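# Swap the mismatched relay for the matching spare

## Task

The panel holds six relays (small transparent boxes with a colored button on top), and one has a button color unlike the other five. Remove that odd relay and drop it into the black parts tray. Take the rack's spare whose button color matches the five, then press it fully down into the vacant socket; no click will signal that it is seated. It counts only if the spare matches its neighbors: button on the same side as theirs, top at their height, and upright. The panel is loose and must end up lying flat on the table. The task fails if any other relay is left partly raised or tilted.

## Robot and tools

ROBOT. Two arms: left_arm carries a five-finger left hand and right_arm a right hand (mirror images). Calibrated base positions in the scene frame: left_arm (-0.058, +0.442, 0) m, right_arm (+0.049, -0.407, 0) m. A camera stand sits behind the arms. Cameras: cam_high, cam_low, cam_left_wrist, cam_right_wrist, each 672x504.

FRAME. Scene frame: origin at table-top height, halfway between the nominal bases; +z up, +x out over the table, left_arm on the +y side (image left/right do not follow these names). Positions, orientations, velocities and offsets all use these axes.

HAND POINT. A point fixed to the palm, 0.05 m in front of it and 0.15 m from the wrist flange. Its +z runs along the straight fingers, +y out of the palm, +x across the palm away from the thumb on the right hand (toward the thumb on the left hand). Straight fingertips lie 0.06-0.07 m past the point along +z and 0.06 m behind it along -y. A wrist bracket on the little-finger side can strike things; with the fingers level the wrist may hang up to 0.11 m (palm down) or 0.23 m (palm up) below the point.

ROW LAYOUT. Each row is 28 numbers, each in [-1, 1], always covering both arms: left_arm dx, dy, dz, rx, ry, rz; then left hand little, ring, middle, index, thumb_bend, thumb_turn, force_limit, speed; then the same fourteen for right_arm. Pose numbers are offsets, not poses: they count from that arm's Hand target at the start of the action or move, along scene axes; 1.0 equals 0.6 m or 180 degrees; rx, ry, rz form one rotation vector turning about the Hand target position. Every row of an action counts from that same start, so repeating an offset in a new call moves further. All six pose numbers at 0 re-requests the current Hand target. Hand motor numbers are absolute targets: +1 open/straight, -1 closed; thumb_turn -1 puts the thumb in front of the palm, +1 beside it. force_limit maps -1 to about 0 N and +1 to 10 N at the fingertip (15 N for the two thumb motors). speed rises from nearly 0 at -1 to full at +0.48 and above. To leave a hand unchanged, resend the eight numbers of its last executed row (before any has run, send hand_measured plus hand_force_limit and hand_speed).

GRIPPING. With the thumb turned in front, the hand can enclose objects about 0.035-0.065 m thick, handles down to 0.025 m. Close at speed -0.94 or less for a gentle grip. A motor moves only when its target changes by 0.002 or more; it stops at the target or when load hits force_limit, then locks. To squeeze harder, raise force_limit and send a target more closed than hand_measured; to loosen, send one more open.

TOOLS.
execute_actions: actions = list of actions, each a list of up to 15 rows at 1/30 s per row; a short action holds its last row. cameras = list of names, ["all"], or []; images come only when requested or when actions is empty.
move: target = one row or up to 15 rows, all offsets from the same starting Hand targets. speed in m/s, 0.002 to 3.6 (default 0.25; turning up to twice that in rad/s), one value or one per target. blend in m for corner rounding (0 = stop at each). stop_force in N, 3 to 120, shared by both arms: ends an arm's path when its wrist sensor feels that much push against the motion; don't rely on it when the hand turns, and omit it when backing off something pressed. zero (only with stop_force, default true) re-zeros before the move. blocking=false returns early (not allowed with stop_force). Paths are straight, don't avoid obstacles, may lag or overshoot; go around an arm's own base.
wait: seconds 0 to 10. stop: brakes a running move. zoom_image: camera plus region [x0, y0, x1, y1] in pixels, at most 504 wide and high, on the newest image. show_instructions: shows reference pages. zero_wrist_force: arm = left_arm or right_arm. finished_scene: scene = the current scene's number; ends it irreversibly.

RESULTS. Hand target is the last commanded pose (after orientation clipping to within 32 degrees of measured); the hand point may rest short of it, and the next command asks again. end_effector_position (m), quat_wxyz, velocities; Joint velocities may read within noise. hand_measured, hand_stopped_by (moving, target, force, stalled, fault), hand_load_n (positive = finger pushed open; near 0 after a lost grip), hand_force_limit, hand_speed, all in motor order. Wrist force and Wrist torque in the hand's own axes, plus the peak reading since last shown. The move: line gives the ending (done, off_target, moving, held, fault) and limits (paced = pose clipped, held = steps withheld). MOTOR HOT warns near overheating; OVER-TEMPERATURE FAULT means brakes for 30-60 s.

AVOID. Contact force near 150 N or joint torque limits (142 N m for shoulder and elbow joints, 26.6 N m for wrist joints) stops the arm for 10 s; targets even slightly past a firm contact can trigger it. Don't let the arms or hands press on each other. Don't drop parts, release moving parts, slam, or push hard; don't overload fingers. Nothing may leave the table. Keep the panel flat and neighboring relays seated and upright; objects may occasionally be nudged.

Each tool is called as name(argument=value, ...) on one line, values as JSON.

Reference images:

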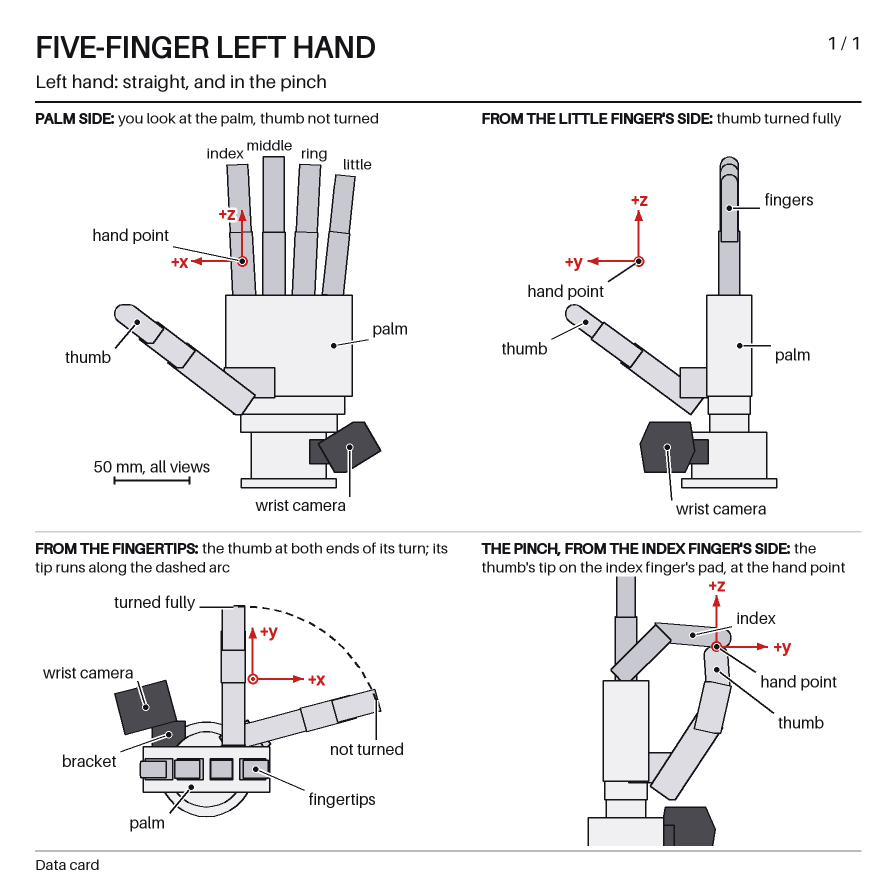

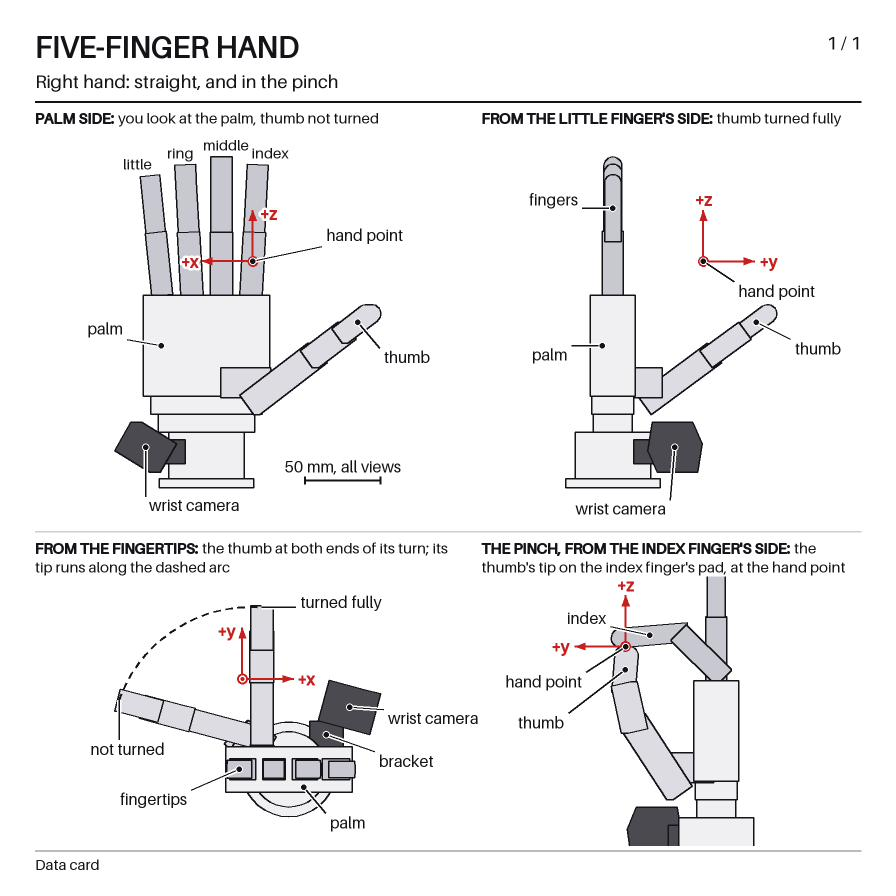

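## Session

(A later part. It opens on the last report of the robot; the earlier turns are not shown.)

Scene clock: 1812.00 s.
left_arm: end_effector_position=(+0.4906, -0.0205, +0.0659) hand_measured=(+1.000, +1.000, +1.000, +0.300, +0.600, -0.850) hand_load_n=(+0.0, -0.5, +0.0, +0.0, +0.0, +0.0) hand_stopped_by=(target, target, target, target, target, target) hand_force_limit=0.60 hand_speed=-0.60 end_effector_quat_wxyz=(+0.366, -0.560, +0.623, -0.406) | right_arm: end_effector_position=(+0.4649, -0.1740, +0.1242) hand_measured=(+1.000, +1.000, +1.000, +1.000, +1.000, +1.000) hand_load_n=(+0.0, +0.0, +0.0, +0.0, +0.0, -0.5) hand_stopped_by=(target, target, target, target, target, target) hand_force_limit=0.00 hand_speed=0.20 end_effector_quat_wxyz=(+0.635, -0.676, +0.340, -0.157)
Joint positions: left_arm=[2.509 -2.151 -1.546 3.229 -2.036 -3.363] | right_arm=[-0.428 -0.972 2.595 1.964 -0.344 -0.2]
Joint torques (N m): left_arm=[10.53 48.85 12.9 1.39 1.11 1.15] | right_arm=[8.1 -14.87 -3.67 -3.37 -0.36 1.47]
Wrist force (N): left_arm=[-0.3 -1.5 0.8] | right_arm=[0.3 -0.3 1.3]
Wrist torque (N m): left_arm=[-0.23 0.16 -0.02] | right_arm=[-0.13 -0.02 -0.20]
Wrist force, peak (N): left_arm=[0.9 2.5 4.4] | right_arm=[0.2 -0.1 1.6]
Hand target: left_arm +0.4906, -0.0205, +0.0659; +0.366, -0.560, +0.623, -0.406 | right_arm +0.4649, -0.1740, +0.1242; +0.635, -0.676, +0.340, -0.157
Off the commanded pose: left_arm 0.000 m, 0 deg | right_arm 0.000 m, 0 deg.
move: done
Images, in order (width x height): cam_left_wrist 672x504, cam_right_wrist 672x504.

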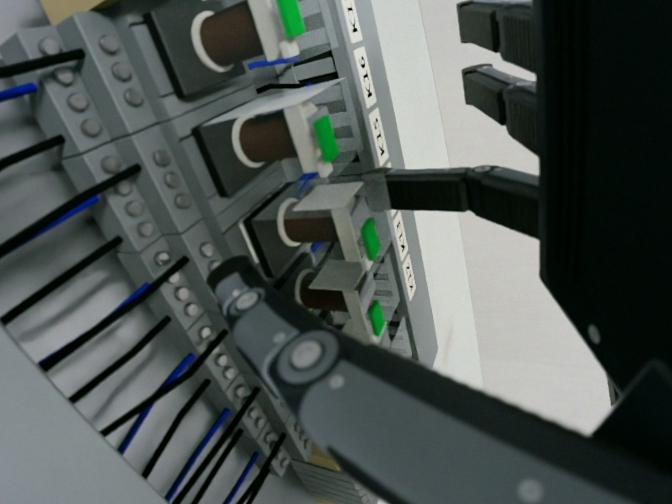

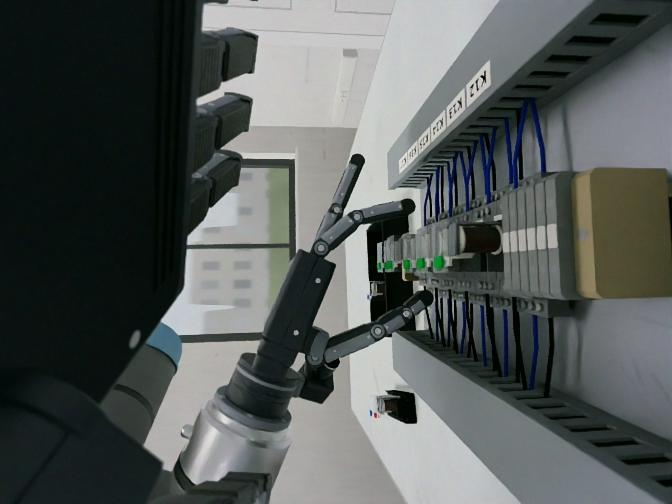

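move(target=[[0,0,0.2,0,0,0,1,1,1,0.3,0.6,-0.85,0.6,-0.6,0,0,0,0,0,0,1,1,1,1,1,1,0,0.2]], speed=0.12)

move(target=[[-0.0988,0.0157,0.02,0.0559,0.354,0,-1,-1,-1,1,1,1,-0.4,0,0,0,0,0,0,0,1,1,1,1,1,1,0,0.2]], speed=0.25, cameras=["cam_left_wrist","cam_right_wrist","cam_low"])

Scene clock: 1831.87 s.
left_arm: end_effector_position=(+0.4907, -0.0205, +0.1858) hand_measured=(+1.000, +1.000, +1.000, +0.300, +0.600, -0.850) hand_load_n=(+0.0, +0.0, +0.0, +0.0, +0.0, +0.0) hand_stopped_by=(target, target, target, target, target, target) hand_force_limit=0.60 hand_speed=-0.60 end_effector_quat_wxyz=(+0.366, -0.560, +0.623, -0.406) | right_arm: end_effector_position=(+0.4649, -0.1740, +0.1242) hand_measured=(+1.000, +1.000, +1.000, +1.000, +1.000, +1.000) hand_load_n=(+0.0, +0.0, +0.0, +0.0, +0.0, -0.5) hand_stopped_by=(target, target, target, target, target, target) hand_force_limit=0.00 hand_speed=0.20 end_effector_quat_wxyz=(+0.635, -0.676, +0.340, -0.157)
Joint positions: left_arm=[2.509 -2.035 -1.395 2.962 -2.036 -3.363] | right_arm=[-0.428 -0.972 2.595 1.964 -0.344 -0.2]
Joint torques (N m): left_arm=[4.91 51.86 24.57 -1.56 -1.58 -1.47] | right_arm=[7.79 -14.87 -3.81 -3.3 -0.09 1.41]
Wrist force (N): left_arm=[-0.5 -1.8 0.8] | right_arm=[0.2 -0.2 1.3]
Wrist torque (N m): left_arm=[-0.29 0.18 0.02] | right_arm=[-0.11 0.00 -0.20]
Wrist force, peak (N): left_arm=[-0.3 -2.8 0.3] | right_arm=[0.5 -0.2 1.6]
Hand target: left_arm +0.4906, -0.0205, +0.1859; +0.366, -0.560, +0.623, -0.406 | right_arm +0.4649, -0.1740, +0.1242; +0.635, -0.676, +0.340, -0.157
Off the commanded pose: left_arm 0.000 m, 0 deg | right_arm 0.000 m, 0 deg.
move: done

Scene clock: 1834.70 s.
left_arm: end_effector_position=(+0.4301, -0.0101, +0.1973) hand_measured=(-1.000, -1.000, -1.000, +1.000, +1.000, +1.000) hand_load_n=(+0.0, +0.0, +0.0, +0.0, +0.0, +0.0) hand_stopped_by=(target, target, target, target, target, target) hand_force_limit=-0.40 hand_speed=0.00 end_effector_quat_wxyz=(+0.031, -0.665, +0.745, -0.042) | right_arm: end_effector_position=(+0.4649, -0.1740, +0.1242) hand_measured=(+1.000, +1.000, +1.000, +1.000, +1.000, +1.000) hand_load_n=(+0.0, +0.5, +0.0, +0.0, +0.0, -0.5) hand_stopped_by=(target, target, target, target, target, target) hand_force_limit=0.00 hand_speed=0.20 end_effector_quat_wxyz=(+0.635, -0.676, +0.340, -0.157)
Joint positions: left_arm=[2.647 -2.749 -0.035 1.315 -1.599 -3.504] | right_arm=[-0.428 -0.972 2.595 1.964 -0.344 -0.2]
Joint torques (N m): left_arm=[9.36 44.2 22.32 -4.02 2 -1.61] | right_arm=[7.86 -14.7 -3.48 -3.41 -0.24 1.4]
Wrist force (N): left_arm=[-0.3 0.1 0.2] | right_arm=[0.2 -0.1 1.3]
Wrist torque (N m): left_arm=[-0.05 0.00 -0.13] | right_arm=[-0.11 -0.01 -0.20]
Wrist force, peak (N): left_arm=[-0.5 -1.9 0.5] | right_arm=[0.3 -0.3 1.7]
Hand target: left_arm +0.4314, -0.0111, +0.1979; +0.028, -0.657, +0.753, +0.004 | right_arm +0.4649, -0.1740, +0.1242; +0.635, -0.676, +0.340, -0.157
Off the commanded pose: left_arm 0.002 m, 5 deg | right_arm 0.000 m, 0 deg.
elbow stopped short (left arm): the move would have taken joint 3 (elbow) straighter than the controller allows.
move: off_target (left_arm)
Images, in order (width x height): cam_low 672x504, cam_left_wrist 672x504, cam_right_wrist 672x504.

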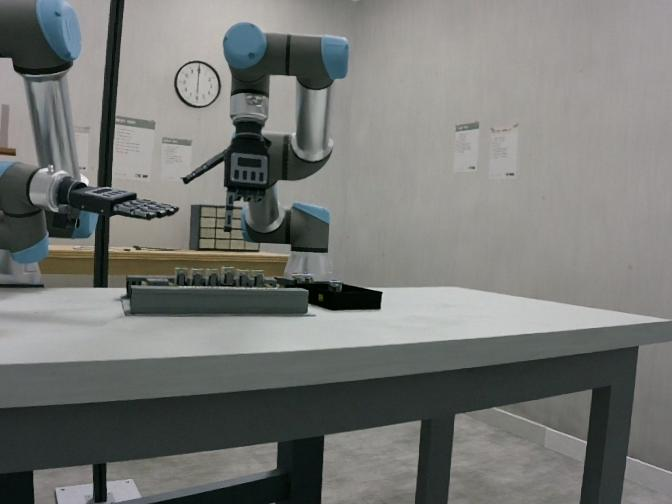

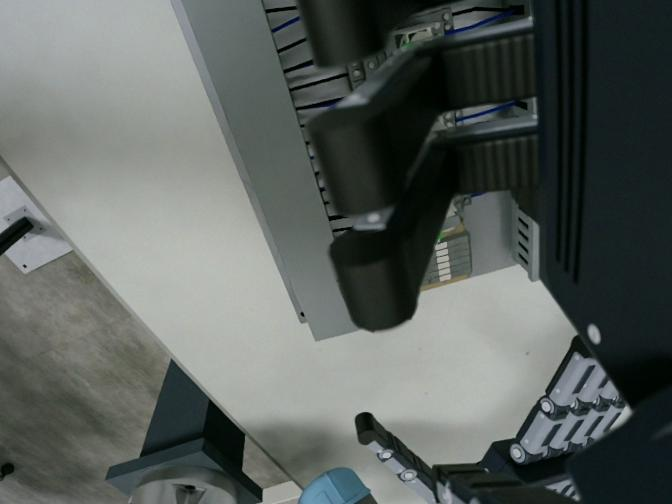

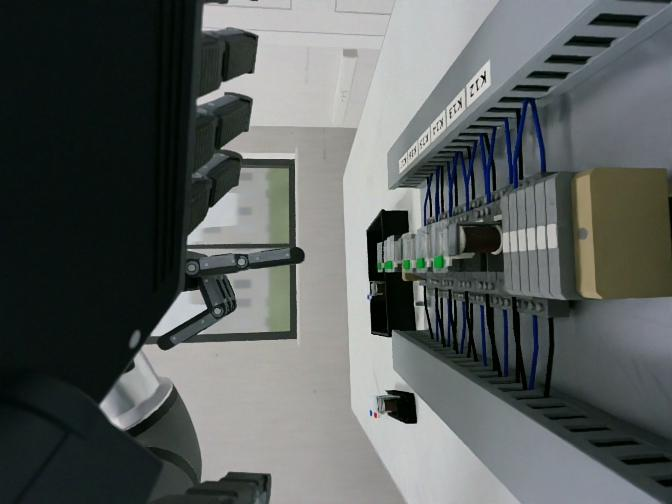

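move(target=[[0,0,-0.058,0,0,0,-1,-1,-1,1,1,1,-0.4,0,0,0,0,0,0,0,1,1,1,1,1,1,0,0.2]], speed=0.12, cameras=["cam_left_wrist","cam_right_wrist","cam_low"])

zoom_image(camera="cam_right_wrist", region=[300, 200, 440, 320])

zoom_image(camera="cam_low", region=[190, 200, 290, 300])

Scene clock: 1841.30 s.
left_arm: end_effector_position=(+0.4303, -0.0102, +0.1628) hand_measured=(-1.000, -1.000, -1.000, +1.000, +1.000, +1.000) hand_load_n=(+0.0, +0.0, +0.5, +0.0, +0.0, +0.0) hand_stopped_by=(target, target, target, target, target, target) hand_force_limit=-0.40 hand_speed=0.00 end_effector_quat_wxyz=(+0.029, -0.661, +0.750, -0.016) | right_arm: end_effector_position=(+0.4649, -0.1740, +0.1242) hand_measured=(+1.000, +1.000, +1.000, +1.000, +1.000, +1.000) hand_load_n=(+0.0, +0.0, -0.5, +0.0, +0.0, -0.5) hand_stopped_by=(target, target, target, target, target, target) hand_force_limit=0.00 hand_speed=0.20 end_effector_quat_wxyz=(+0.635, -0.676, +0.340, -0.157)
Joint positions: left_arm=[2.641 -2.802 -0.035 1.317 -1.614 -3.499] | right_arm=[-0.428 -0.972 2.595 1.964 -0.344 -0.2]
Joint torques (N m): left_arm=[-9.97 44.1 17.61 -0.74 -1.7 1.2] | right_arm=[8.01 -14.53 -3.18 -3.32 -0.08 1.39]
Wrist force (N): left_arm=[-0.4 0.2 0.2] | right_arm=[0.2 -0.2 1.3]
Wrist torque (N m): left_arm=[-0.04 0.03 -0.26] | right_arm=[-0.11 0.00 -0.20]
Wrist force, peak (N): left_arm=[-0.9 -0.1 0.2] | right_arm=[0.5 0.0 1.5]
Hand target: left_arm +0.4314, -0.0111, +0.1631; +0.028, -0.657, +0.753, +0.004 | right_arm +0.4649, -0.1740, +0.1242; +0.635, -0.676, +0.340, -0.157
Off the commanded pose: left_arm 0.001 m, 2 deg | right_arm 0.000 m, 0 deg.
elbow stopped short (left arm): the move would have taken joint 3 (elbow) straighter than the controller allows.
move: done
Images, in order (width x height): cam_low 672x504, cam_left_wrist 672x504, cam_right_wrist 672x504.

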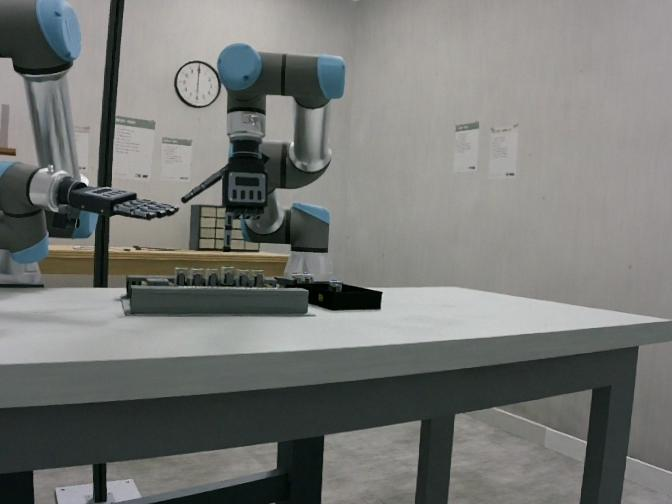

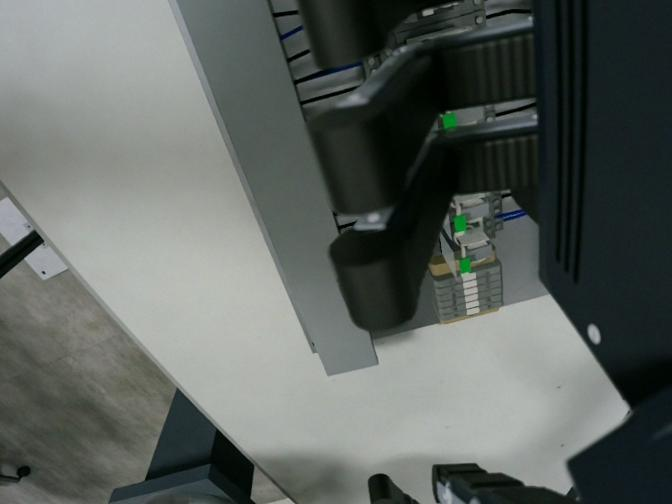

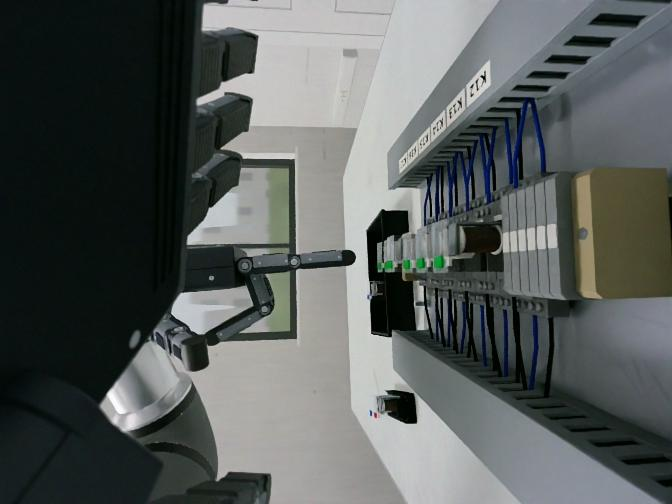

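Scaled by 3.600.

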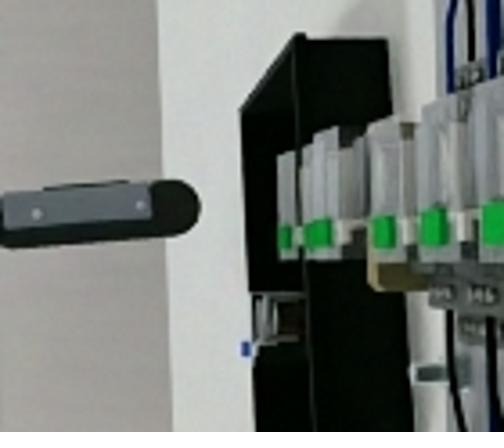

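Scaled by 5.040.

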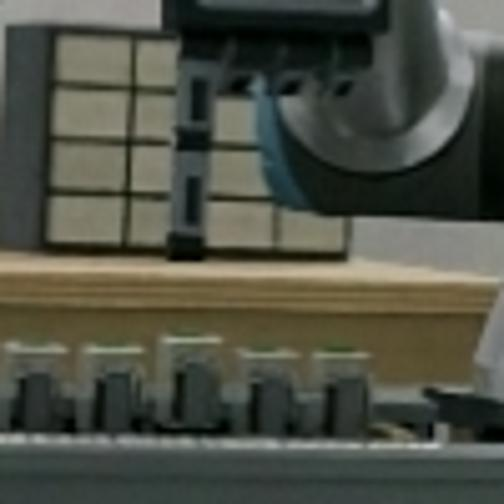

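move(target=[[0.0056,0.0012,-0.0167,0,0,0,-1,-1,-1,1,1,1,-0.4,0,0,0,0,0,0,0,1,1,1,1,1,1,0,0.2]], speed=0.08, cameras=["cam_left_wrist","cam_right_wrist","cam_low"])

zoom_image(camera="cam_right_wrist", region=[320, 200, 420, 300])

zoom_image(camera="cam_low", region=[190, 230, 270, 300])

Scene clock: 1848.67 s.
left_arm: end_effector_position=(+0.4336, -0.0095, +0.1528) hand_measured=(-1.000, -1.000, -1.000, +1.000, +1.000, +1.000) hand_load_n=(+0.0, +0.0, +0.0, +0.0, +0.0, +0.0) hand_stopped_by=(target, target, target, target, target, target) hand_force_limit=-0.40 hand_speed=0.00 end_effector_quat_wxyz=(+0.029, -0.660, +0.750, -0.014) | right_arm: end_effector_position=(+0.4649, -0.1740, +0.1242) hand_measured=(+1.000, +1.000, +1.000, +1.000, +1.000, +1.000) hand_load_n=(+0.0, -0.5, +0.0, +0.0, +0.0, +0.0) hand_stopped_by=(target, target, target, target, target, target) hand_force_limit=0.00 hand_speed=0.20 end_effector_quat_wxyz=(+0.635, -0.676, +0.340, -0.157)
Joint positions: left_arm=[2.643 -2.815 -0.035 1.326 -1.615 -3.495] | right_arm=[-0.428 -0.972 2.595 1.964 -0.344 -0.2]
Joint torques (N m): left_arm=[9.94 45.4 11.83 -0.6 -1.79 1.25] | right_arm=[8.24 -14.71 -3.5 -3.33 -0.18 1.42]
Wrist force (N): left_arm=[-0.3 -0.1 -0.3] | right_arm=[0.3 0.0 1.4]
Wrist torque (N m): left_arm=[-0.05 -0.01 -0.23] | right_arm=[-0.10 -0.02 -0.19]
Wrist force, peak (N): left_arm=[-0.4 0.2 0.6] | right_arm=[0.4 -0.3 1.6]
Hand target: left_arm +0.4347, -0.0104, +0.1531; +0.028, -0.657, +0.753, +0.004 | right_arm +0.4649, -0.1740, +0.1242; +0.635, -0.676, +0.340, -0.157
Off the commanded pose: left_arm 0.001 m, 2 deg | right_arm 0.000 m, 0 deg.
elbow stopped short (left arm): the move would have taken joint 3 (elbow) straighter than the controller allows.
move: done
Images, in order (width x height): cam_low 672x504, cam_left_wrist 672x504, cam_right_wrist 672x504.

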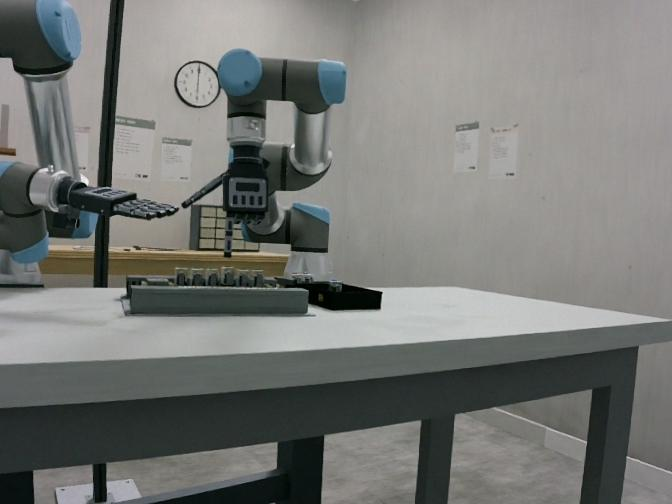

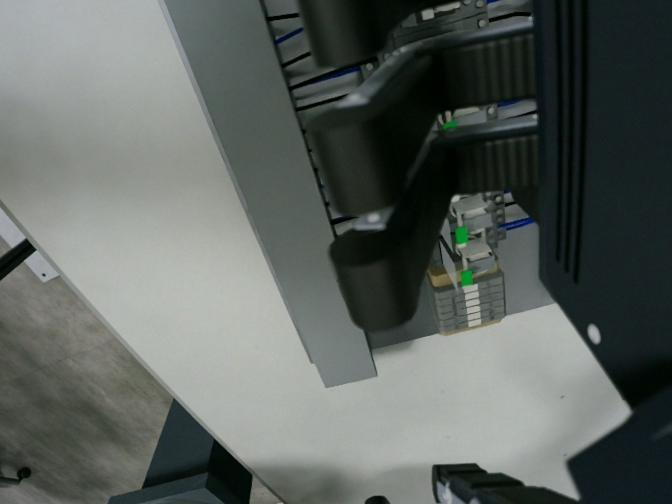

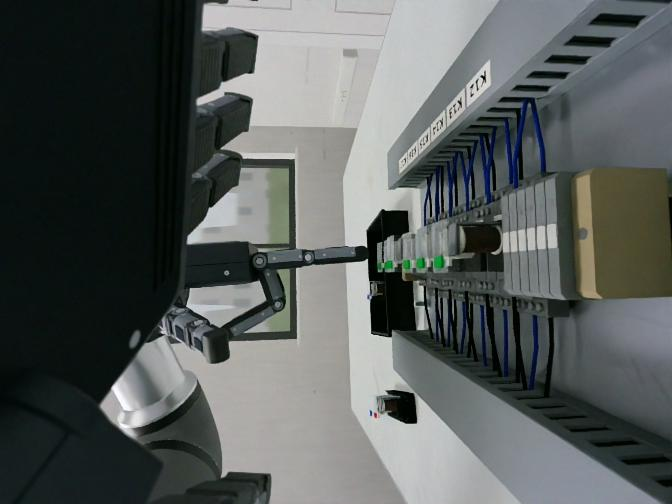

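Scaled by 5.040.

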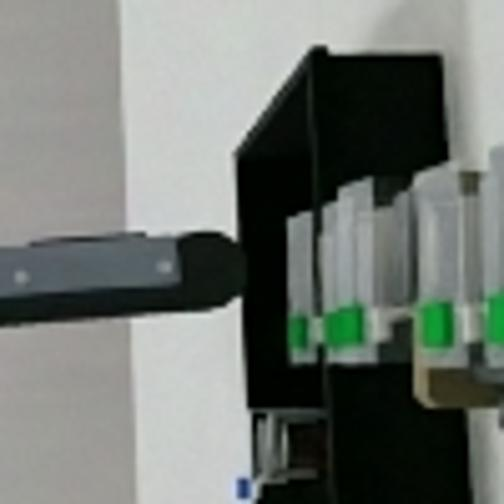

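Scaled by 6.300.

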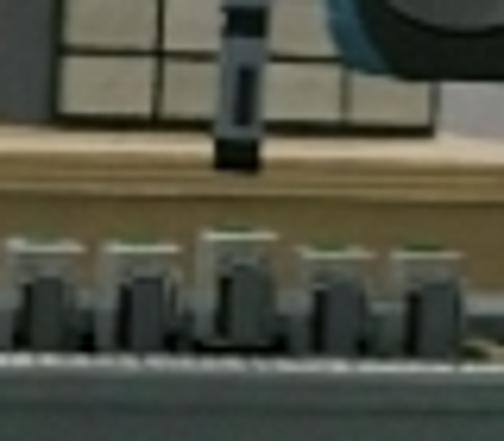

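move(target=[[0.0,0.0005,-0.045,0,0,0,-1,-1,-1,1,1,1,-0.4,0,0,0,0,0,0,0,1,1,1,1,1,1,0,0.2]], speed=0.012, stop_force=12, cameras=["cam_left_wrist","cam_right_wrist","cam_low"])

zoom_image(camera="cam_right_wrist", region=[320, 200, 420, 300])

zoom_image(camera="cam_low", region=[190, 230, 270, 300])

Scene clock: 1855.90 s.
left_arm: end_effector_position=(+0.4340, -0.0097, +0.1354) hand_measured=(-1.000, -1.000, -1.000, +1.000, +1.000, +1.000) hand_load_n=(+0.0, +0.0, +0.0, +0.0, -0.5, +0.0) hand_stopped_by=(target, target, target, target, target, target) hand_force_limit=-0.40 hand_speed=0.00 end_effector_quat_wxyz=(+0.028, -0.658, +0.752, -0.004) | right_arm: end_effector_position=(+0.4649, -0.1740, +0.1242) hand_measured=(+1.000, +1.000, +1.000, +1.000, +1.000, +1.000) hand_load_n=(+0.0, +0.0, +0.0, +0.0, +0.0, -0.5) hand_stopped_by=(target, target, target, target, target, target) hand_force_limit=0.00 hand_speed=0.20 end_effector_quat_wxyz=(+0.635, -0.676, +0.340, -0.157)
Joint positions: left_arm=[2.641 -2.841 -0.035 1.332 -1.621 -3.493] | right_arm=[-0.428 -0.972 2.595 1.964 -0.344 -0.2]
Joint torques (N m): left_arm=[9.36 65.88 9.51 -2.9 0.97 -0.81] | right_arm=[7.74 -14.59 -3.59 -3.28 -0.02 1.44]
Wrist force (N): left_arm=[-0.6 -0.2 -8.6] | right_arm=[0.3 0.0 1.1]
Wrist torque (N m): left_arm=[0.43 0.01 -0.26] | right_arm=[-0.07 -0.01 -0.19]
Wrist force, peak (N): left_arm=[-0.6 -0.8 -17.2] | right_arm=[0.4 0.0 1.6]
Hand target: left_arm +0.4340, -0.0096, +0.1354; +0.028, -0.658, +0.752, -0.004 (not the last commanded pose) | right_arm +0.4649, -0.1740, +0.1242; +0.635, -0.676, +0.340, -0.157
Off the commanded pose: left_arm 0.009 m, 1 deg | right_arm 0.000 m, 0 deg.
elbow stopped short (left arm): the move would have taken joint 3 (elbow) straighter than the controller allows.
move: contact (left_arm)
Images, in order (width x height): cam_low 672x504, cam_left_wrist 672x504, cam_right_wrist 672x504.

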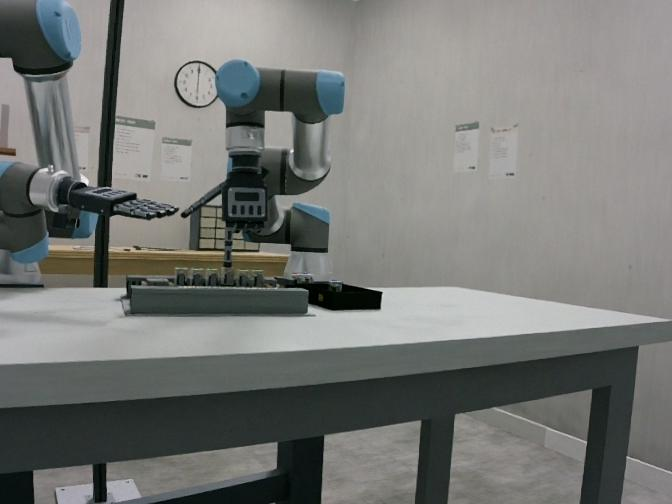

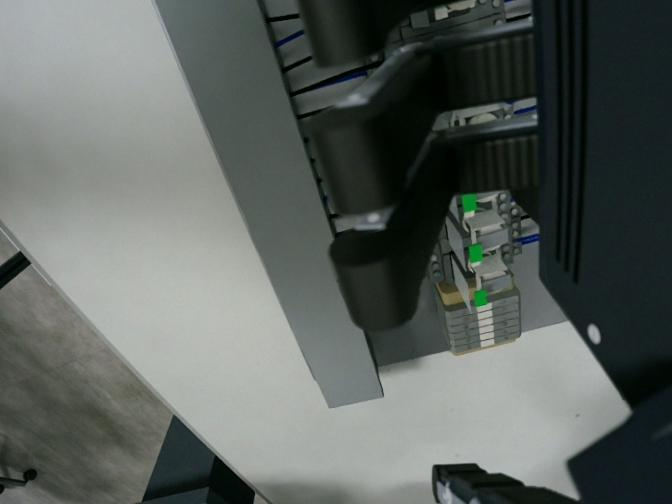

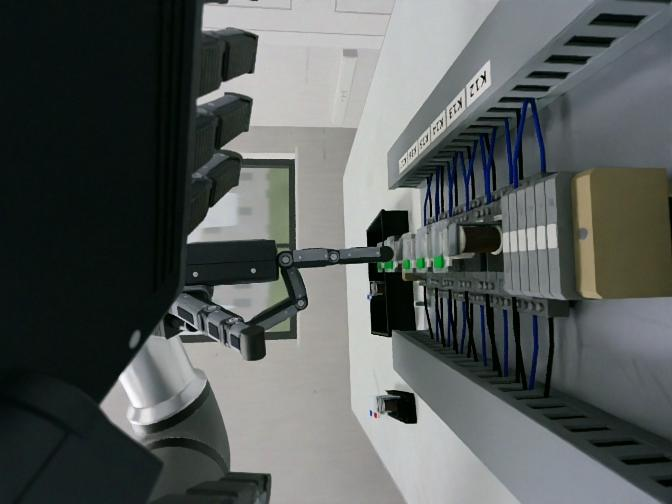

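Scaled by 5.040.

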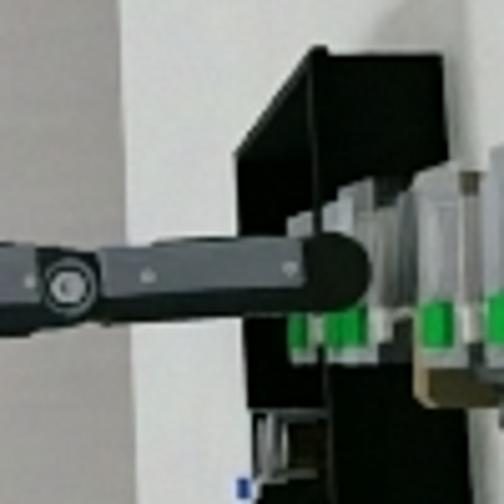

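Scaled by 6.300.

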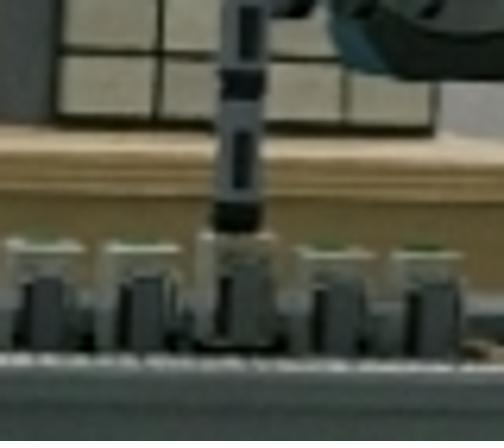

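move(target=[[0.0,0.0,-0.02,0,0,0,-1,-1,-1,1,1,1,-0.4,0,0,0,0,0,0,0,1,1,1,1,1,1,0,0.2]], speed=0.008, stop_force=22, zero=false, cameras=["cam_right_wrist","cam_low"])

zoom_image(camera="cam_right_wrist", region=[320, 200, 420, 300])

zoom_image(camera="cam_low", region=[190, 230, 270, 300])

Scene clock: 1864.87 s.
left_arm: end_effector_position=(+0.4341, -0.0097, +0.1346) hand_measured=(-1.000, -1.000, -1.000, +1.000, +1.000, +1.000) hand_load_n=(+0.0, +0.0, +0.0, +0.0, +0.0, +0.0) hand_stopped_by=(target, target, target, target, target, target) hand_force_limit=-0.40 hand_speed=0.00 end_effector_quat_wxyz=(+0.028, -0.658, +0.752, -0.003) | right_arm: end_effector_position=(+0.4649, -0.1740, +0.1242) hand_measured=(+1.000, +1.000, +1.000, +1.000, +1.000, +1.000) hand_load_n=(+0.0, +0.0, +0.0, +0.0, -0.5, -0.5) hand_stopped_by=(target, target, target, target, target, target) hand_force_limit=0.00 hand_speed=0.20 end_effector_quat_wxyz=(+0.635, -0.676, +0.340, -0.157)
Joint positions: left_arm=[2.641 -2.839 -0.04 1.335 -1.621 -3.493] | right_arm=[-0.428 -0.972 2.595 1.964 -0.344 -0.2]
Joint torques (N m): left_arm=[4.78 29.79 16.46 -2.27 1.05 -0.5] | right_arm=[8.15 -15.47 -3.13 -3.38 -0.09 1.33]
Wrist force (N): left_arm=[-0.8 -0.9 -23.0] | right_arm=[0.1 0.0 1.5]
Wrist torque (N m): left_arm=[1.34 0.03 -0.27] | right_arm=[-0.09 0.00 -0.20]
Wrist force, peak (N): left_arm=[-0.8 -1.1 -27.7] | right_arm=[0.4 -0.1 1.6]
Hand target: left_arm +0.4341, -0.0097, +0.1346; +0.028, -0.658, +0.752, -0.003 (not the last commanded pose) | right_arm +0.4649, -0.1740, +0.1242; +0.635, -0.676, +0.340, -0.157
Off the commanded pose: left_arm 0.011 m, 0 deg | right_arm 0.000 m, 0 deg.
move: contact (left_arm)
Images, in order (width x height): cam_low 672x504, cam_right_wrist 672x504.

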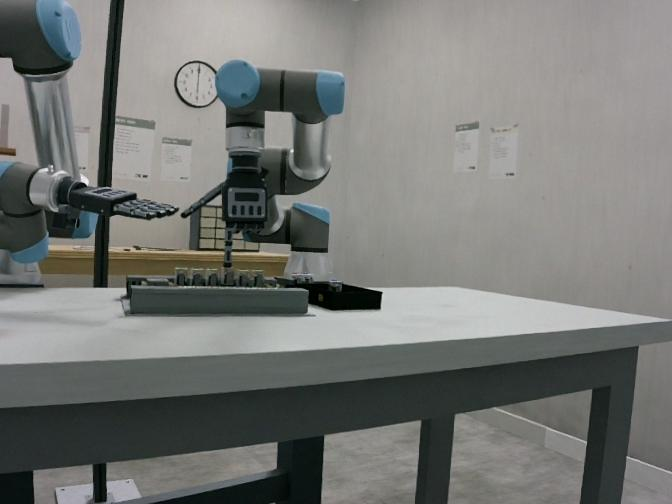

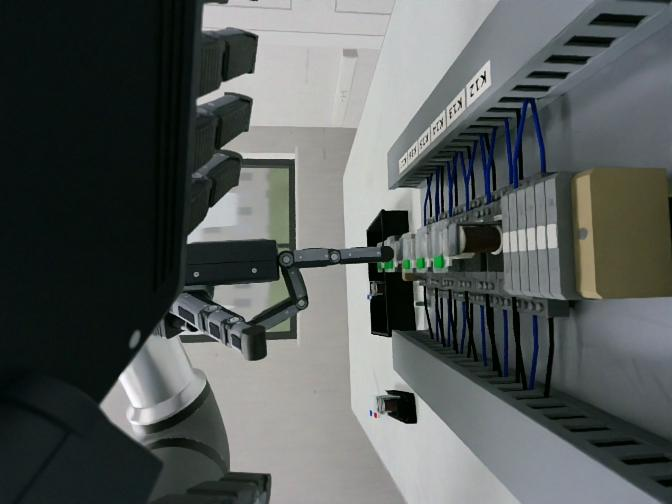

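Scaled by 5.040.

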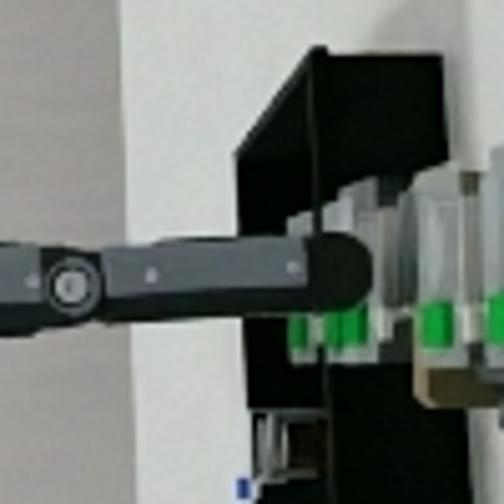

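Scaled by 6.300.

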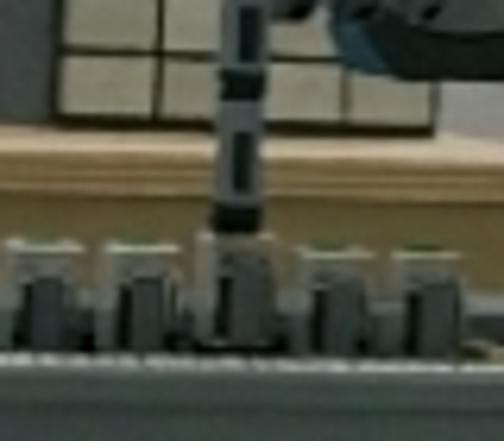

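move(target=[[0,0,0.06,0,0,0,-1,-1,-1,1,1,1,-0.4,0,0,-0.2,0.03,0,0,0,1,1,1,1,1,1,0,0.2]], speed=0.15)

move(target=[[0.10,-0.018,-0.02,0.0868,-0.1447,-0.398,1,1,1,1,1,1,-0.4,0,0,0,0,0,0,0,1,1,1,1,1,1,0,0.2]], speed=0.25, cameras=["cam_left_wrist","cam_high"])

Scene clock: 1899.60 s.
left_arm: end_effector_position=(+0.4330, -0.0088, +0.1701) hand_measured=(-1.000, -1.000, -1.000, +1.000, +1.000, +1.000) hand_load_n=(+0.0, +0.0, +0.0, +0.0, +0.0, +0.0) hand_stopped_by=(target, target, target, target, target, target) hand_force_limit=-0.40 hand_speed=0.00 end_effector_quat_wxyz=(+0.030, -0.662, +0.749, -0.024) | right_arm: end_effector_position=(+0.4651, -0.2938, +0.1422) hand_measured=(+1.000, +1.000, +1.000, +1.000, +1.000, +1.000) hand_load_n=(+0.0, +0.0, +0.0, +0.0, +0.0, -0.5) hand_stopped_by=(target, target, target, target, target, target) hand_force_limit=0.00 hand_speed=0.20 end_effector_quat_wxyz=(+0.634, -0.676, +0.341, -0.158)
Joint positions: left_arm=[2.646 -2.79 -0.035 1.321 -1.609 -3.497] | right_arm=[-0.8 -1.671 2.623 4.126 -0.158 -1.717]
Joint torques (N m): left_arm=[10.28 70.23 15.06 -3.61 1.78 -1.41] | right_arm=[-6.02 -18.39 -18.35 -0.5 2.68 -1.3]
Wrist force (N): left_arm=[-0.2 0.0 0.0] | right_arm=[0.4 -0.5 1.2]
Wrist torque (N m): left_arm=[-0.05 0.00 -0.03] | right_arm=[-0.17 -0.05 0.01]
Wrist force, peak (N): left_arm=[-0.8 -1.0 -23.8] | right_arm=[-0.2 0.2 1.9]
Hand target: left_arm +0.4341, -0.0097, +0.1706; +0.028, -0.658, +0.752, -0.003 | right_arm +0.4649, -0.2940, +0.1422; +0.635, -0.676, +0.340, -0.157
Off the commanded pose: left_arm 0.001 m, 2 deg | right_arm 0.000 m, 0 deg.
elbow stopped short (left arm): the move would have taken joint 3 (elbow) straighter than the controller allows.
move: done

Scene clock: 1903.40 s.
left_arm: end_effector_position=(+0.4941, -0.0205, +0.1586) hand_measured=(+1.000, +1.000, +1.000, +1.000, +1.000, +1.000) hand_load_n=(+0.0, +0.0, +0.0, +0.0, +0.0, +0.0) hand_stopped_by=(target, target, target, target, target, target) hand_force_limit=-0.40 hand_speed=0.00 end_effector_quat_wxyz=(+0.261, -0.073, +0.960, -0.062) | right_arm: end_effector_position=(+0.4651, -0.2938, +0.1422) hand_measured=(+1.000, +1.000, +1.000, +1.000, +1.000, +1.000) hand_load_n=(+0.0, +0.0, +0.0, +0.0, +0.0, -0.5) hand_stopped_by=(target, target, target, target, target, target) hand_force_limit=0.00 hand_speed=0.20 end_effector_quat_wxyz=(+0.634, -0.676, +0.341, -0.158)
Joint positions: left_arm=[2.499 -2.583 -0.412 1.919 -1.806 -2.29] | right_arm=[-0.8 -1.671 2.623 4.126 -0.158 -1.718]
Joint torques (N m): left_arm=[10.15 67.79 10.9 0.29 1.43 1.28] | right_arm=[-6.22 -18.05 -17.72 -0.67 2.81 -1.3]
Wrist force (N): left_arm=[-1.1 0.5 0.1] | right_arm=[0.4 -0.3 1.1]
Wrist torque (N m): left_arm=[0.05 0.16 -0.23] | right_arm=[-0.15 -0.05 0.01]
Wrist force, peak (N): left_arm=[-1.1 0.5 0.1] | right_arm=[0.3 -0.5 1.6]
Hand target: left_arm +0.4941, -0.0205, +0.1586; +0.261, -0.073, +0.960, -0.063 | right_arm +0.4651, -0.2938, +0.1422; +0.634, -0.676, +0.341, -0.158
Off the commanded pose: left_arm 0.000 m, 0 deg | right_arm 0.000 m, 0 deg.
elbow stopped short (left arm): the move would have taken joint 3 (elbow) straighter than the controller allows.
move: done
Images, in order (width x height): cam_high 672x504, cam_left_wrist 672x504.

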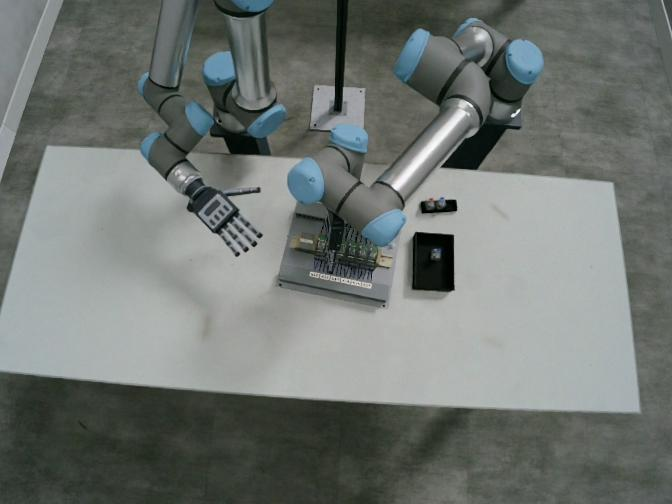

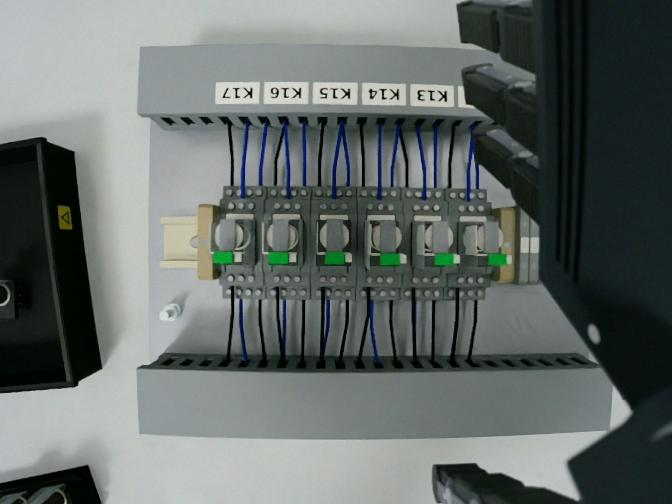

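zoom_image(camera="cam_left_wrist", region=[250, 190, 420, 300])

zoom_image(camera="cam_left_wrist", region=[305, 200, 367, 290])

Scaled by 2.965.

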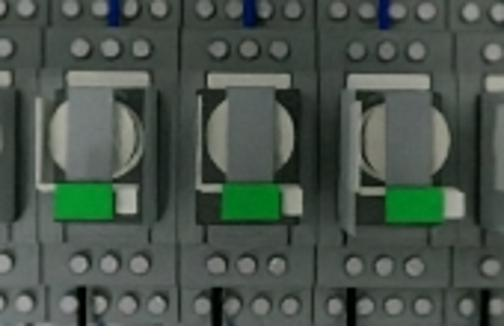

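Scaled by 5.600.

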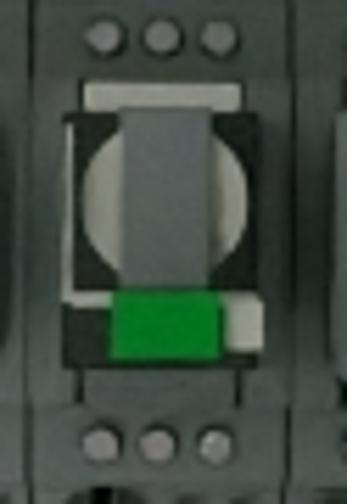

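zoom_image(camera="cam_left_wrist", region=[253, 200, 315, 290])

zoom_image(camera="cam_left_wrist", region=[357, 200, 419, 290])

Scaled by 5.600.

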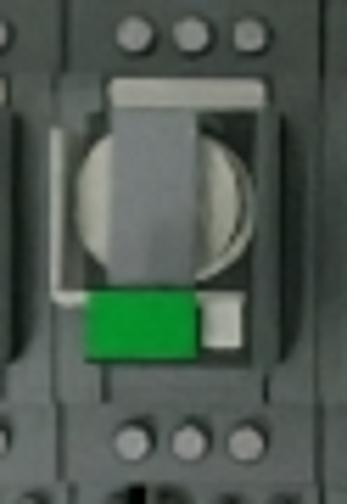

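Scaled by 5.600.

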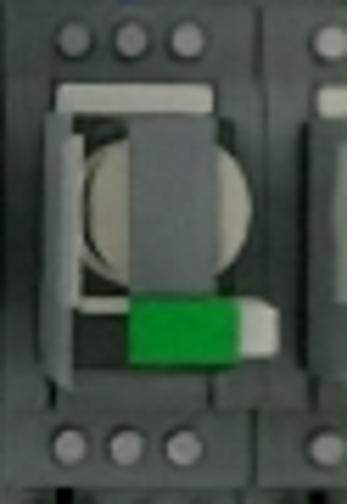

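wait(seconds=0, cameras=["cam_low"])

zoom_image(camera="cam_low", region=[180, 255, 280, 300])

Scene clock: 1932.90 s.
left_arm: end_effector_position=(+0.4941, -0.0205, +0.1586) hand_measured=(+1.000, +1.000, +1.000, +1.000, +1.000, +1.000) hand_load_n=(+0.0, +0.0, +0.0, +0.0, +0.0, +0.0) hand_stopped_by=(target, target, target, target, target, target) hand_force_limit=-0.40 hand_speed=0.00 end_effector_quat_wxyz=(+0.261, -0.073, +0.960, -0.062) | right_arm: end_effector_position=(+0.4651, -0.2938, +0.1422) hand_measured=(+1.000, +1.000, +1.000, +1.000, +1.000, +1.000) hand_load_n=(+0.0, +0.0, +0.0, +0.0, +0.0, -0.5) hand_stopped_by=(target, target, target, target, target, target) hand_force_limit=0.00 hand_speed=0.20 end_effector_quat_wxyz=(+0.634, -0.676, +0.341, -0.158)
Joint positions: left_arm=[2.499 -2.583 -0.412 1.919 -1.806 -2.29] | right_arm=[-0.8 -1.671 2.623 4.126 -0.158 -1.718]
Joint torques (N m): left_arm=[10.43 68.52 11.29 0.16 1.48 1.23] | right_arm=[-5.86 -18.32 -17.77 -0.6 2.71 -1.25]
Wrist force (N): left_arm=[-0.7 0.4 -0.4] | right_arm=[0.4 -0.5 1.3]
Wrist torque (N m): left_arm=[0.06 0.07 -0.20] | right_arm=[-0.17 -0.06 0.01]
Wrist force, peak (N): left_arm=[-1.0 0.7 -0.3] | right_arm=[0.3 -0.5 1.5]
Hand target: left_arm +0.4941, -0.0205, +0.1586; +0.261, -0.073, +0.960, -0.063 | right_arm +0.4651, -0.2938, +0.1422; +0.634, -0.676, +0.341, -0.158
Off the commanded pose: left_arm 0.000 m, 0 deg | right_arm 0.000 m, 0 deg.
Images, in order (width x height): cam_low 672x504.

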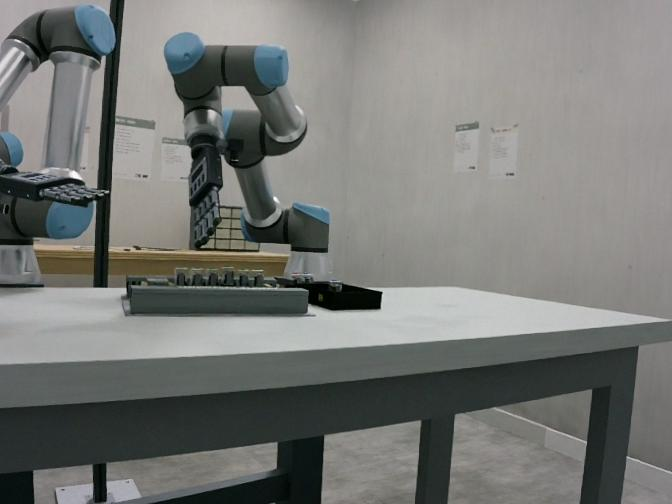

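Scaled by 5.040.

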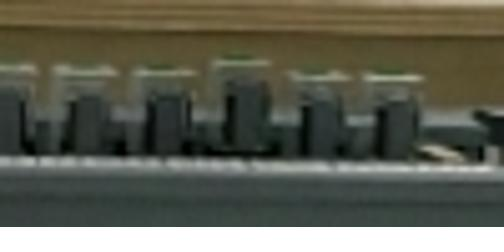

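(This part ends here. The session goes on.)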